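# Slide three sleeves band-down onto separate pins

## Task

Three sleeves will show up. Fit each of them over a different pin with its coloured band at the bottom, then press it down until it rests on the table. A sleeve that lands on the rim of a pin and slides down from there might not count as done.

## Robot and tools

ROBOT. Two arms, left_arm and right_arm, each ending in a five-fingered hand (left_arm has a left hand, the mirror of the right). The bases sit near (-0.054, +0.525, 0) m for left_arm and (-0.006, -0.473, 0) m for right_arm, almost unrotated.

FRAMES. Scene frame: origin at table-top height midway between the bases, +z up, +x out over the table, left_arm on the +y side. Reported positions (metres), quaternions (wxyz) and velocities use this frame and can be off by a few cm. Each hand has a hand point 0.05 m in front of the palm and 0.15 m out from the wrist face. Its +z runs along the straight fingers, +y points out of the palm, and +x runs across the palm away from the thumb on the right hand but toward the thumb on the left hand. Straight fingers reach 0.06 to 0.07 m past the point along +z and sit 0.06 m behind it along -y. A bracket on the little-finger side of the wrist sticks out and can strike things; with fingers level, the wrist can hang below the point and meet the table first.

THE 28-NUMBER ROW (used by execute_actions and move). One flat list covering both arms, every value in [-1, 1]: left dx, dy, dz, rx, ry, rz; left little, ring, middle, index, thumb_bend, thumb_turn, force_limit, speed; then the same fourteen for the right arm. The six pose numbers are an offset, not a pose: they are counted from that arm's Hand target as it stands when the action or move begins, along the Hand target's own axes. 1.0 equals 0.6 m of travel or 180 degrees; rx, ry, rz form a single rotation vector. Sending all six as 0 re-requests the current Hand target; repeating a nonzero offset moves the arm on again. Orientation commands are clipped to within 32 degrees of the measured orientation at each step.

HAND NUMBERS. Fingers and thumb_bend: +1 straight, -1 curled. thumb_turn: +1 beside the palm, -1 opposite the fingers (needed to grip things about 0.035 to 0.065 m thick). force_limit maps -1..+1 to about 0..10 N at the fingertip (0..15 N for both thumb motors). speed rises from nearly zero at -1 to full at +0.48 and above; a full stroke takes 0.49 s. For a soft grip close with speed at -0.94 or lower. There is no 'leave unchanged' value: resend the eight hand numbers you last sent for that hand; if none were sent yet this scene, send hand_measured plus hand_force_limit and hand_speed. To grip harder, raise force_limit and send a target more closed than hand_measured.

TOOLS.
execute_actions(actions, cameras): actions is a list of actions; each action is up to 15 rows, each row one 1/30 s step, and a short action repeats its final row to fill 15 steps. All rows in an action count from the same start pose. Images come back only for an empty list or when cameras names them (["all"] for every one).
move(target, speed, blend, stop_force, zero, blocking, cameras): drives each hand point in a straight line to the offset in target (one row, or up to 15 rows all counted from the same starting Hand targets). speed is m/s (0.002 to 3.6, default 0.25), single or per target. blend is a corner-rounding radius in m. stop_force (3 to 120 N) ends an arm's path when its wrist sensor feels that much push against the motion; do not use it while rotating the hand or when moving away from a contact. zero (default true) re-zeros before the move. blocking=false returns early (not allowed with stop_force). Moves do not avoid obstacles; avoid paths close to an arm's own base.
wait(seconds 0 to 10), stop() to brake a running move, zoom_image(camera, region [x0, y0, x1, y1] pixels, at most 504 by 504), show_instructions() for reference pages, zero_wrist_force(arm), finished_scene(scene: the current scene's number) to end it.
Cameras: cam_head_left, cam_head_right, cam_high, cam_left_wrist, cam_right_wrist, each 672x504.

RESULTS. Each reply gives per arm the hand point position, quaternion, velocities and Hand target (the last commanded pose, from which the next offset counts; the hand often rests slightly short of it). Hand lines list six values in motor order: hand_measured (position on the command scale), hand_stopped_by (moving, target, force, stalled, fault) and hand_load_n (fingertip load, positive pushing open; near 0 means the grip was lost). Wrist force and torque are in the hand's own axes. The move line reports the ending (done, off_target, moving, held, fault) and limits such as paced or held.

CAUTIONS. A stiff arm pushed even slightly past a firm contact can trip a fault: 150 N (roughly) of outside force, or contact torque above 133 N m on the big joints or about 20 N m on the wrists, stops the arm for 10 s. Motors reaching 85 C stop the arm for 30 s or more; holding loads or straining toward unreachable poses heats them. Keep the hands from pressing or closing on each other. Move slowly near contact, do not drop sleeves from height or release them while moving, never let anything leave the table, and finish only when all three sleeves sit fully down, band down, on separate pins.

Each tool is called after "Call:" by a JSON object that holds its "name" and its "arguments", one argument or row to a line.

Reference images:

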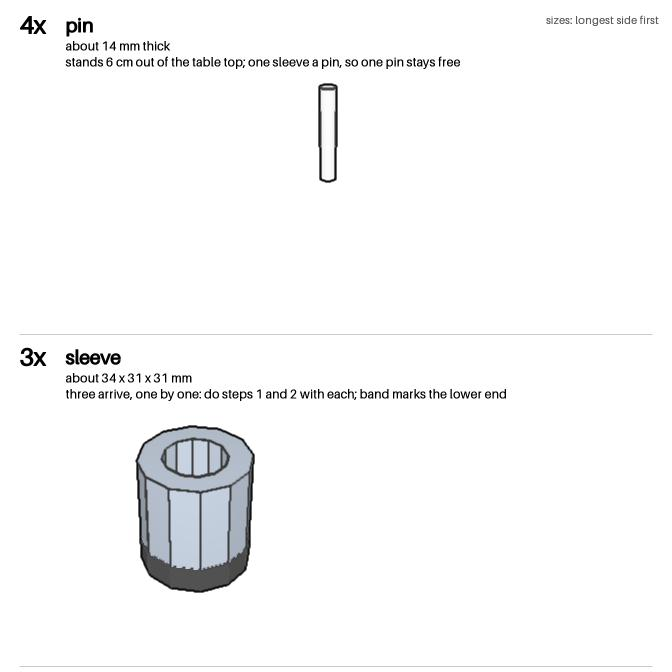

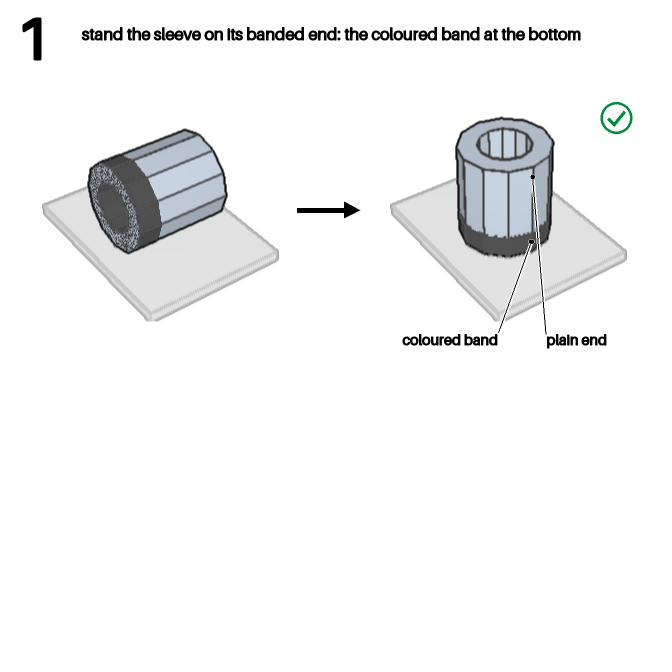

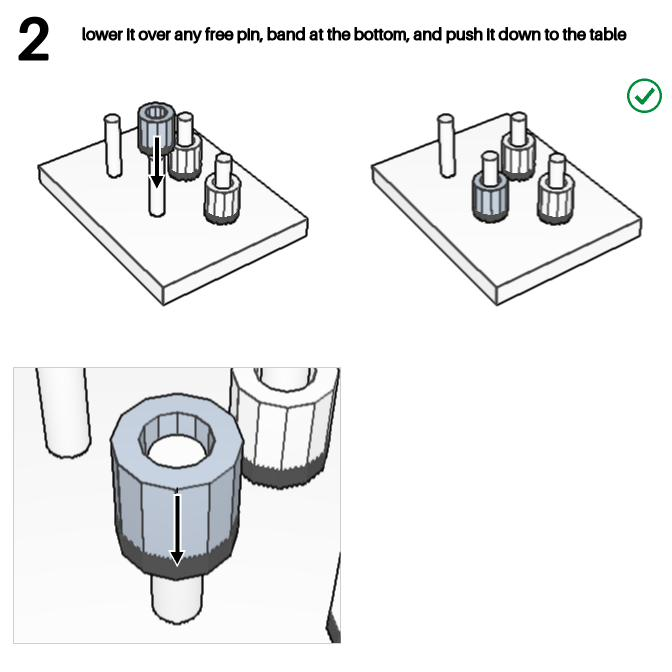

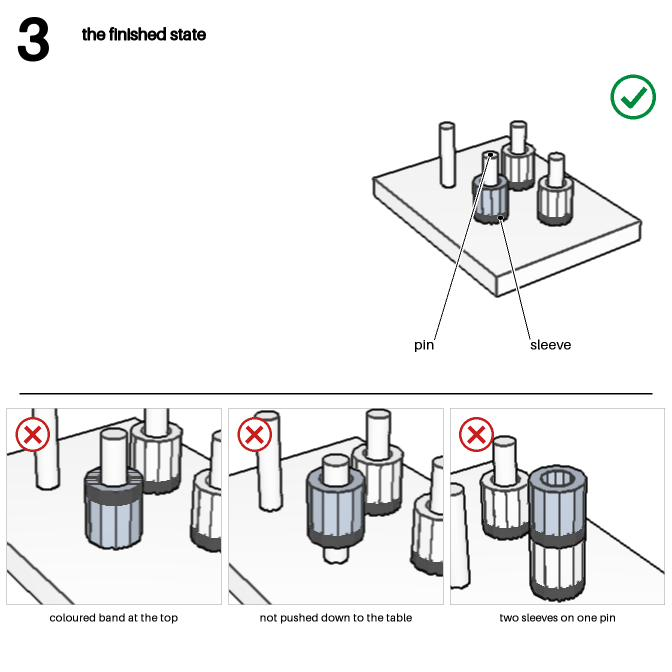

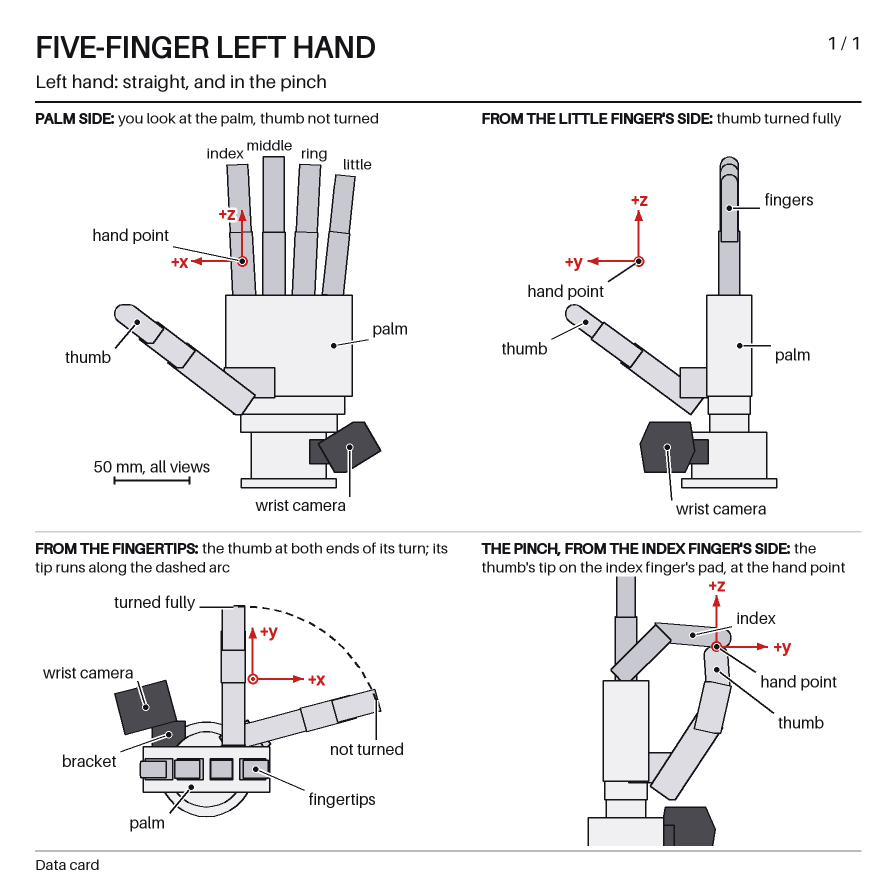

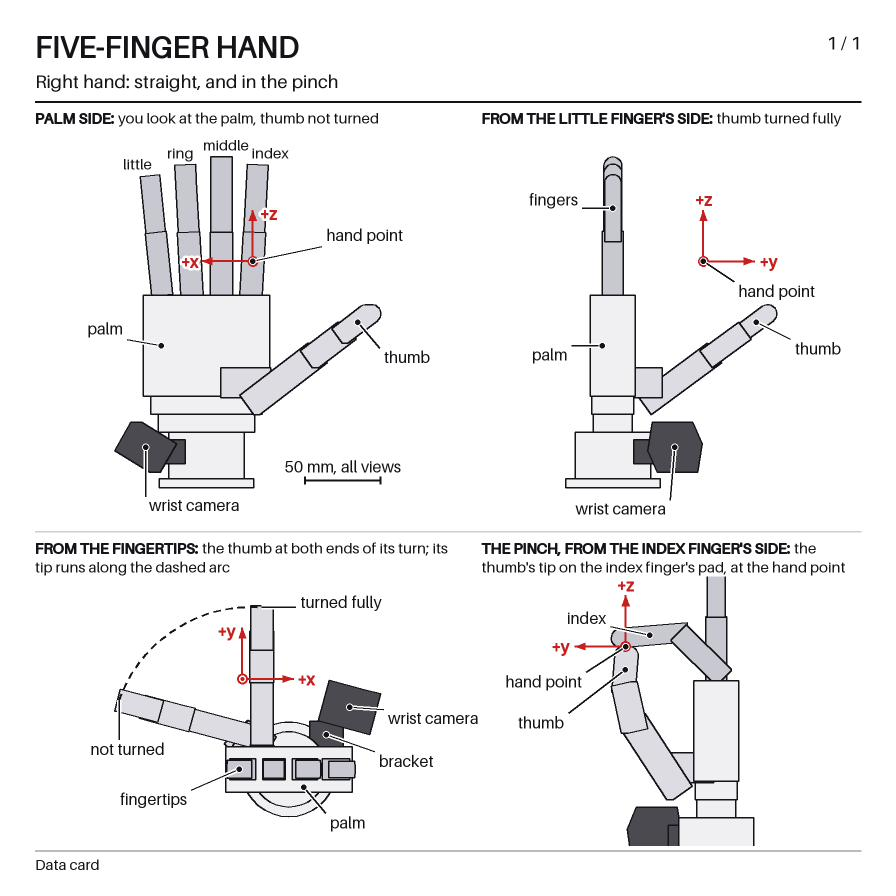

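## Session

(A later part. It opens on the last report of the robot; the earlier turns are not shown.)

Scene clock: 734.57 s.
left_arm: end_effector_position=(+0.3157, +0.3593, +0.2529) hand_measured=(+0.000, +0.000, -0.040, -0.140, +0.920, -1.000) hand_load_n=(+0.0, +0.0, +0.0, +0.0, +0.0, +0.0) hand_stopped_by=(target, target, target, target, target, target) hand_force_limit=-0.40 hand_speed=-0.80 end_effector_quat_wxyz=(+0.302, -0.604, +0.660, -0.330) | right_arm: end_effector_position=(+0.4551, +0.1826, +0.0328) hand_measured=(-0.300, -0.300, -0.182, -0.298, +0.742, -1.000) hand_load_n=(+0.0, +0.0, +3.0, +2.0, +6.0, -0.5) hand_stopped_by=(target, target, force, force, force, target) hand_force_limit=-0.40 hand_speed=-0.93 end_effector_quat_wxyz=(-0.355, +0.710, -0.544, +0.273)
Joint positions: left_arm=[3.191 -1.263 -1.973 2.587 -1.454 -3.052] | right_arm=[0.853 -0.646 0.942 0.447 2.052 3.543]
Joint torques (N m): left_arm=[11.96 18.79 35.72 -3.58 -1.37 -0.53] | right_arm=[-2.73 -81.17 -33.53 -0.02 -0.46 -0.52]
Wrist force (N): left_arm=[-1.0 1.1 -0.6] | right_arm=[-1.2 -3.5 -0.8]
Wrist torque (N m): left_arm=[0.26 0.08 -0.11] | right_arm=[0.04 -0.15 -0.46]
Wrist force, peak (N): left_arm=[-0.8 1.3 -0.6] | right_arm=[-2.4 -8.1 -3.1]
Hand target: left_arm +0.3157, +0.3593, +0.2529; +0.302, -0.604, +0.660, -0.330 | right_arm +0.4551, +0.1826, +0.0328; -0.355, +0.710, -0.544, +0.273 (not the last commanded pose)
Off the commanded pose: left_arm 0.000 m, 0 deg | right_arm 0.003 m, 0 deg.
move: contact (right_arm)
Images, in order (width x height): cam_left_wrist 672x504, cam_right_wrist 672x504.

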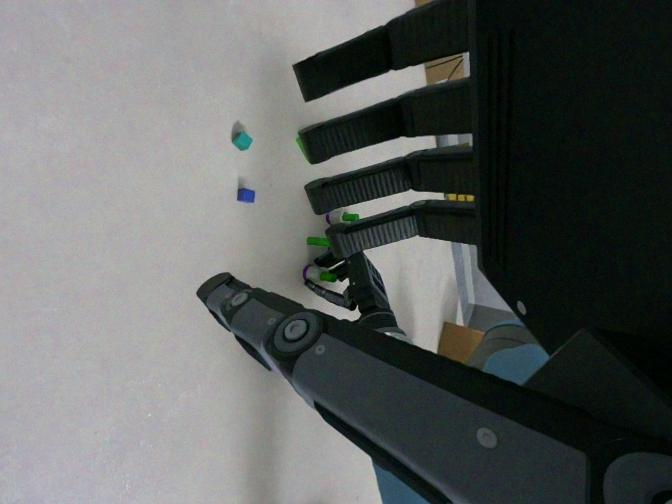

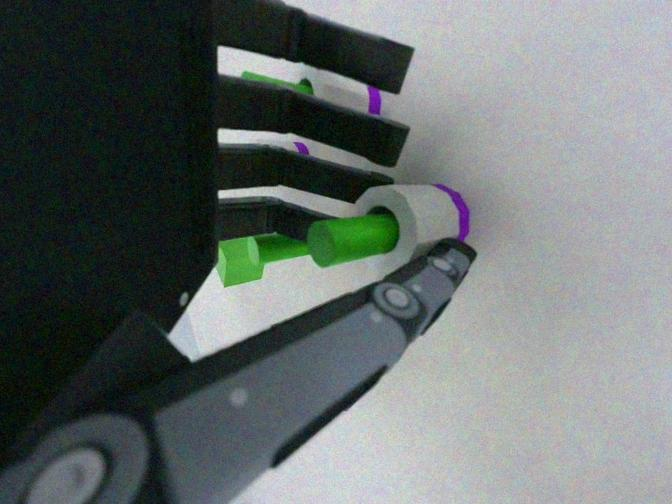

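Call:
{"name": "move", "arguments": {
  "target": [
    [0,0,0,0,0,0,0.0,0.0,-0.04,-0.14,0.92,-1,-0.4,-0.8,0,0,0,0,0,0,-0.3,-0.3,-0.04,-0.14,0.92,-1,-0.4,-0.8],
    [0,0,0,0,0,0,0.0,0.0,-0.04,-0.14,0.92,-1,-0.4,-0.8,0,-0.0533,-0.04,0,0,0,-0.3,-0.3,-0.04,-0.14,0.92,-1,-0.4,-0.8],
    [0,0,0,0,0,0,0.0,0.0,-0.04,-0.14,0.92,-1,-0.4,-0.8,0,-0.16,-0.12,0,0,0,-0.3,-0.3,-0.04,-0.14,0.92,-1,-0.4,-0.8],
    [0,0,0,0,0,0,0.0,0.0,-0.04,-0.14,0.92,-1,-0.4,-0.8,0.1222,-0.1139,-0.3204,0,0,0,-0.3,-0.3,-0.04,-0.14,0.92,-1,-0.4,-0.8]
  ],
  "speed": [0.05, 0.05, 0.12, 0.25],
  "blend": [0, 0.01, 0.03, 0],
  "cameras": ["all"]
}}

Call:
{"name": "zoom_image", "arguments": {
  "camera": "cam_high",
  "region": [360, 200, 440, 270]
}}

Call:
{"name": "zoom_image", "arguments": {
  "camera": "cam_right_wrist",
  "region": [200, 100, 500, 330]
}}

Call:
{"name": "zoom_image", "arguments": {
  "camera": "cam_head_left",
  "region": [280, 300, 350, 370]
}}

Scene clock: 742.50 s.
left_arm: end_effector_position=(+0.3157, +0.3593, +0.2529) hand_measured=(+0.000, +0.000, -0.040, -0.140, +0.920, -1.000) hand_load_n=(+0.0, +0.0, +0.0, +0.0, +0.0, +0.0) hand_stopped_by=(target, target, target, target, target, target) hand_force_limit=-0.40 hand_speed=-0.80 end_effector_quat_wxyz=(+0.302, -0.604, +0.660, -0.330) | right_arm: end_effector_position=(+0.3650, +0.0828, +0.2027) hand_measured=(-0.300, -0.300, -0.040, -0.140, +0.920, -1.000) hand_load_n=(+0.0, +0.0, +0.0, +0.0, +0.0, +0.0) hand_stopped_by=(target, target, target, target, target, target) hand_force_limit=-0.40 hand_speed=-0.80 end_effector_quat_wxyz=(-0.355, +0.710, -0.544, +0.273)
Joint positions: left_arm=[3.191 -1.263 -1.973 2.587 -1.454 -3.052] | right_arm=[0.864 -1.093 1.262 0.577 2.061 3.551]
Joint torques (N m): left_arm=[11.17 18 35.56 -3.64 -0.93 -0.2] | right_arm=[-5.98 -65.04 -14 3.71 -1.34 -1.23]
Wrist force (N): left_arm=[-0.7 1.2 -0.3] | right_arm=[-1.4 -4.0 -0.9]
Wrist torque (N m): left_arm=[0.25 0.06 -0.10] | right_arm=[0.01 -0.14 -0.46]
Wrist force, peak (N): left_arm=[-0.9 1.3 -0.4] | right_arm=[-2.1 -4.6 -0.5]
Hand target: left_arm +0.3157, +0.3593, +0.2529; +0.302, -0.604, +0.660, -0.330 | right_arm +0.3649, +0.0827, +0.2027; -0.355, +0.710, -0.544, +0.273
Off the commanded pose: left_arm 0.000 m, 0 deg | right_arm 0.000 m, 0 deg.
move: done

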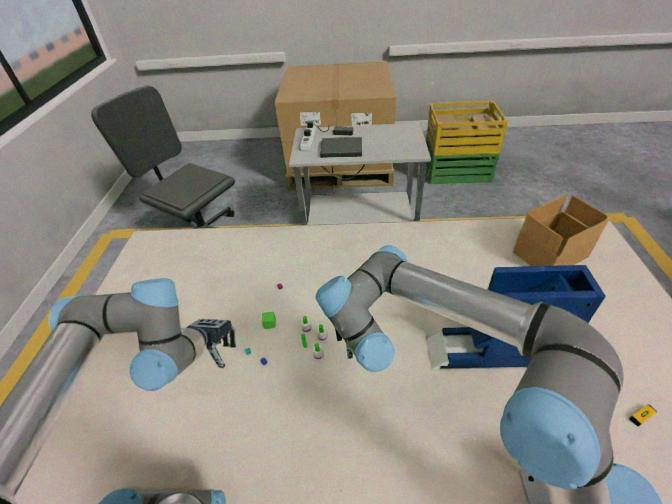

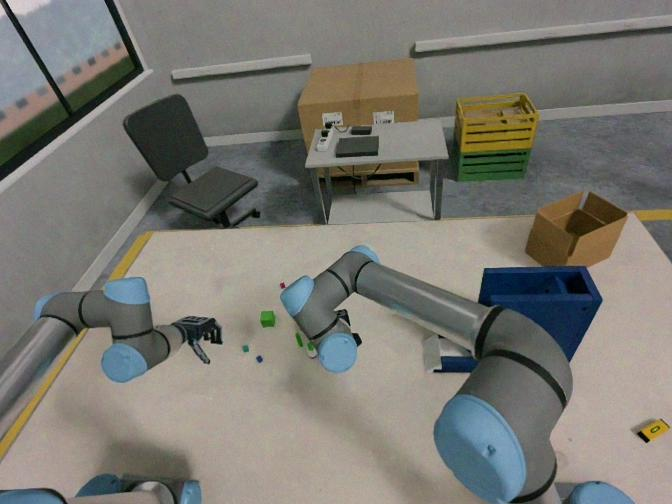

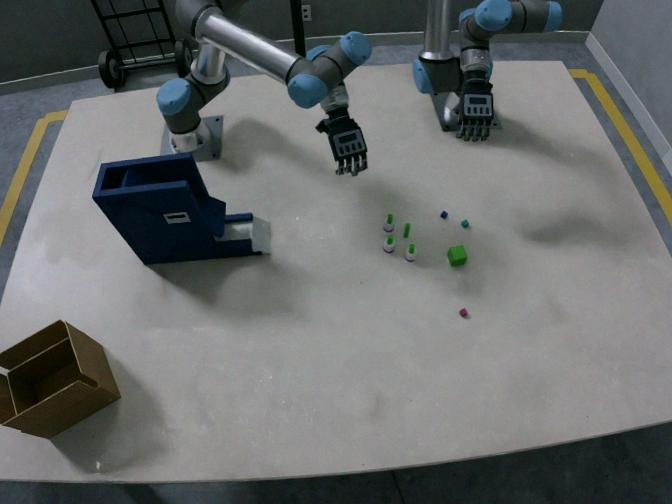

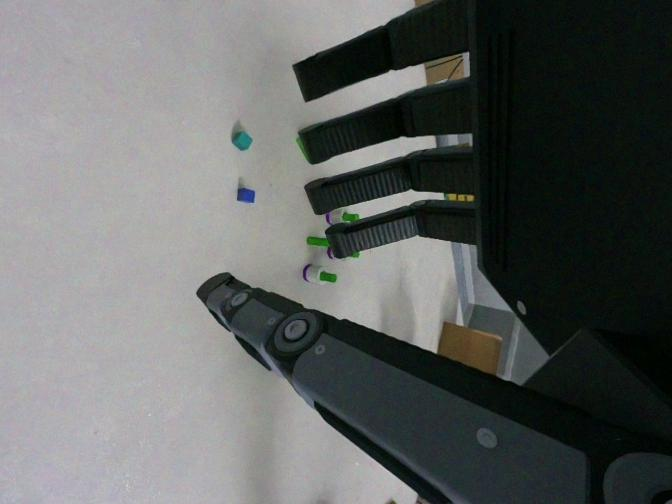

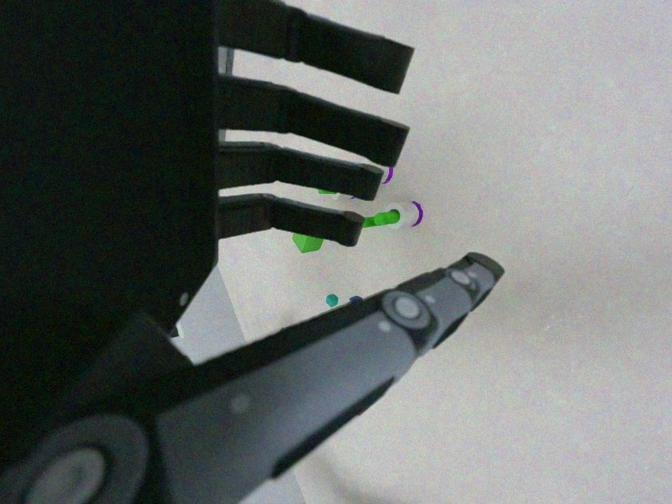

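Scaled by 6.300 from the camera's 672x504 image, which has a finer 960x720 frame.

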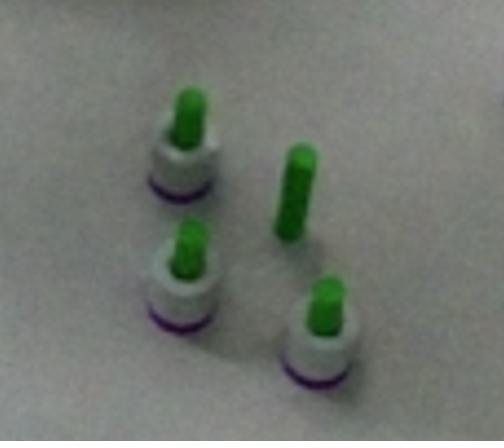

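Scaled by 1.680 from the camera's 672x504 image, which has a finer 960x720 frame.

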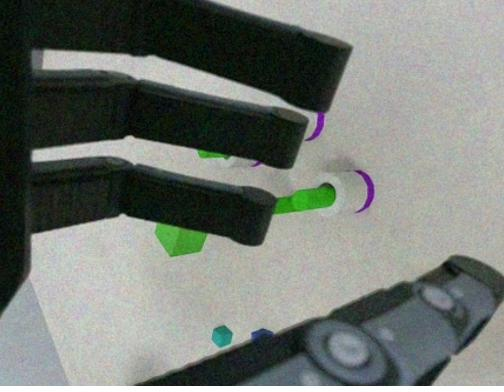

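Scaled by 7.200 from the camera's 672x504 image, which has a finer 960x720 frame.

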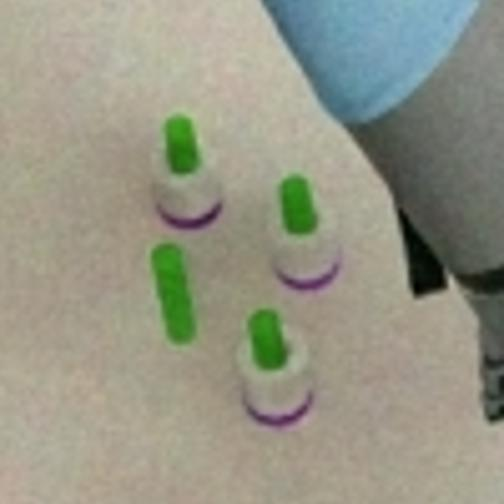

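All three sleeves are seated on the pins with the band down. The hands are clear and everything is still.

Call:
{"name": "finished_scene", "arguments": {
  "scene": 2
}}

The scene is finished: the task was done.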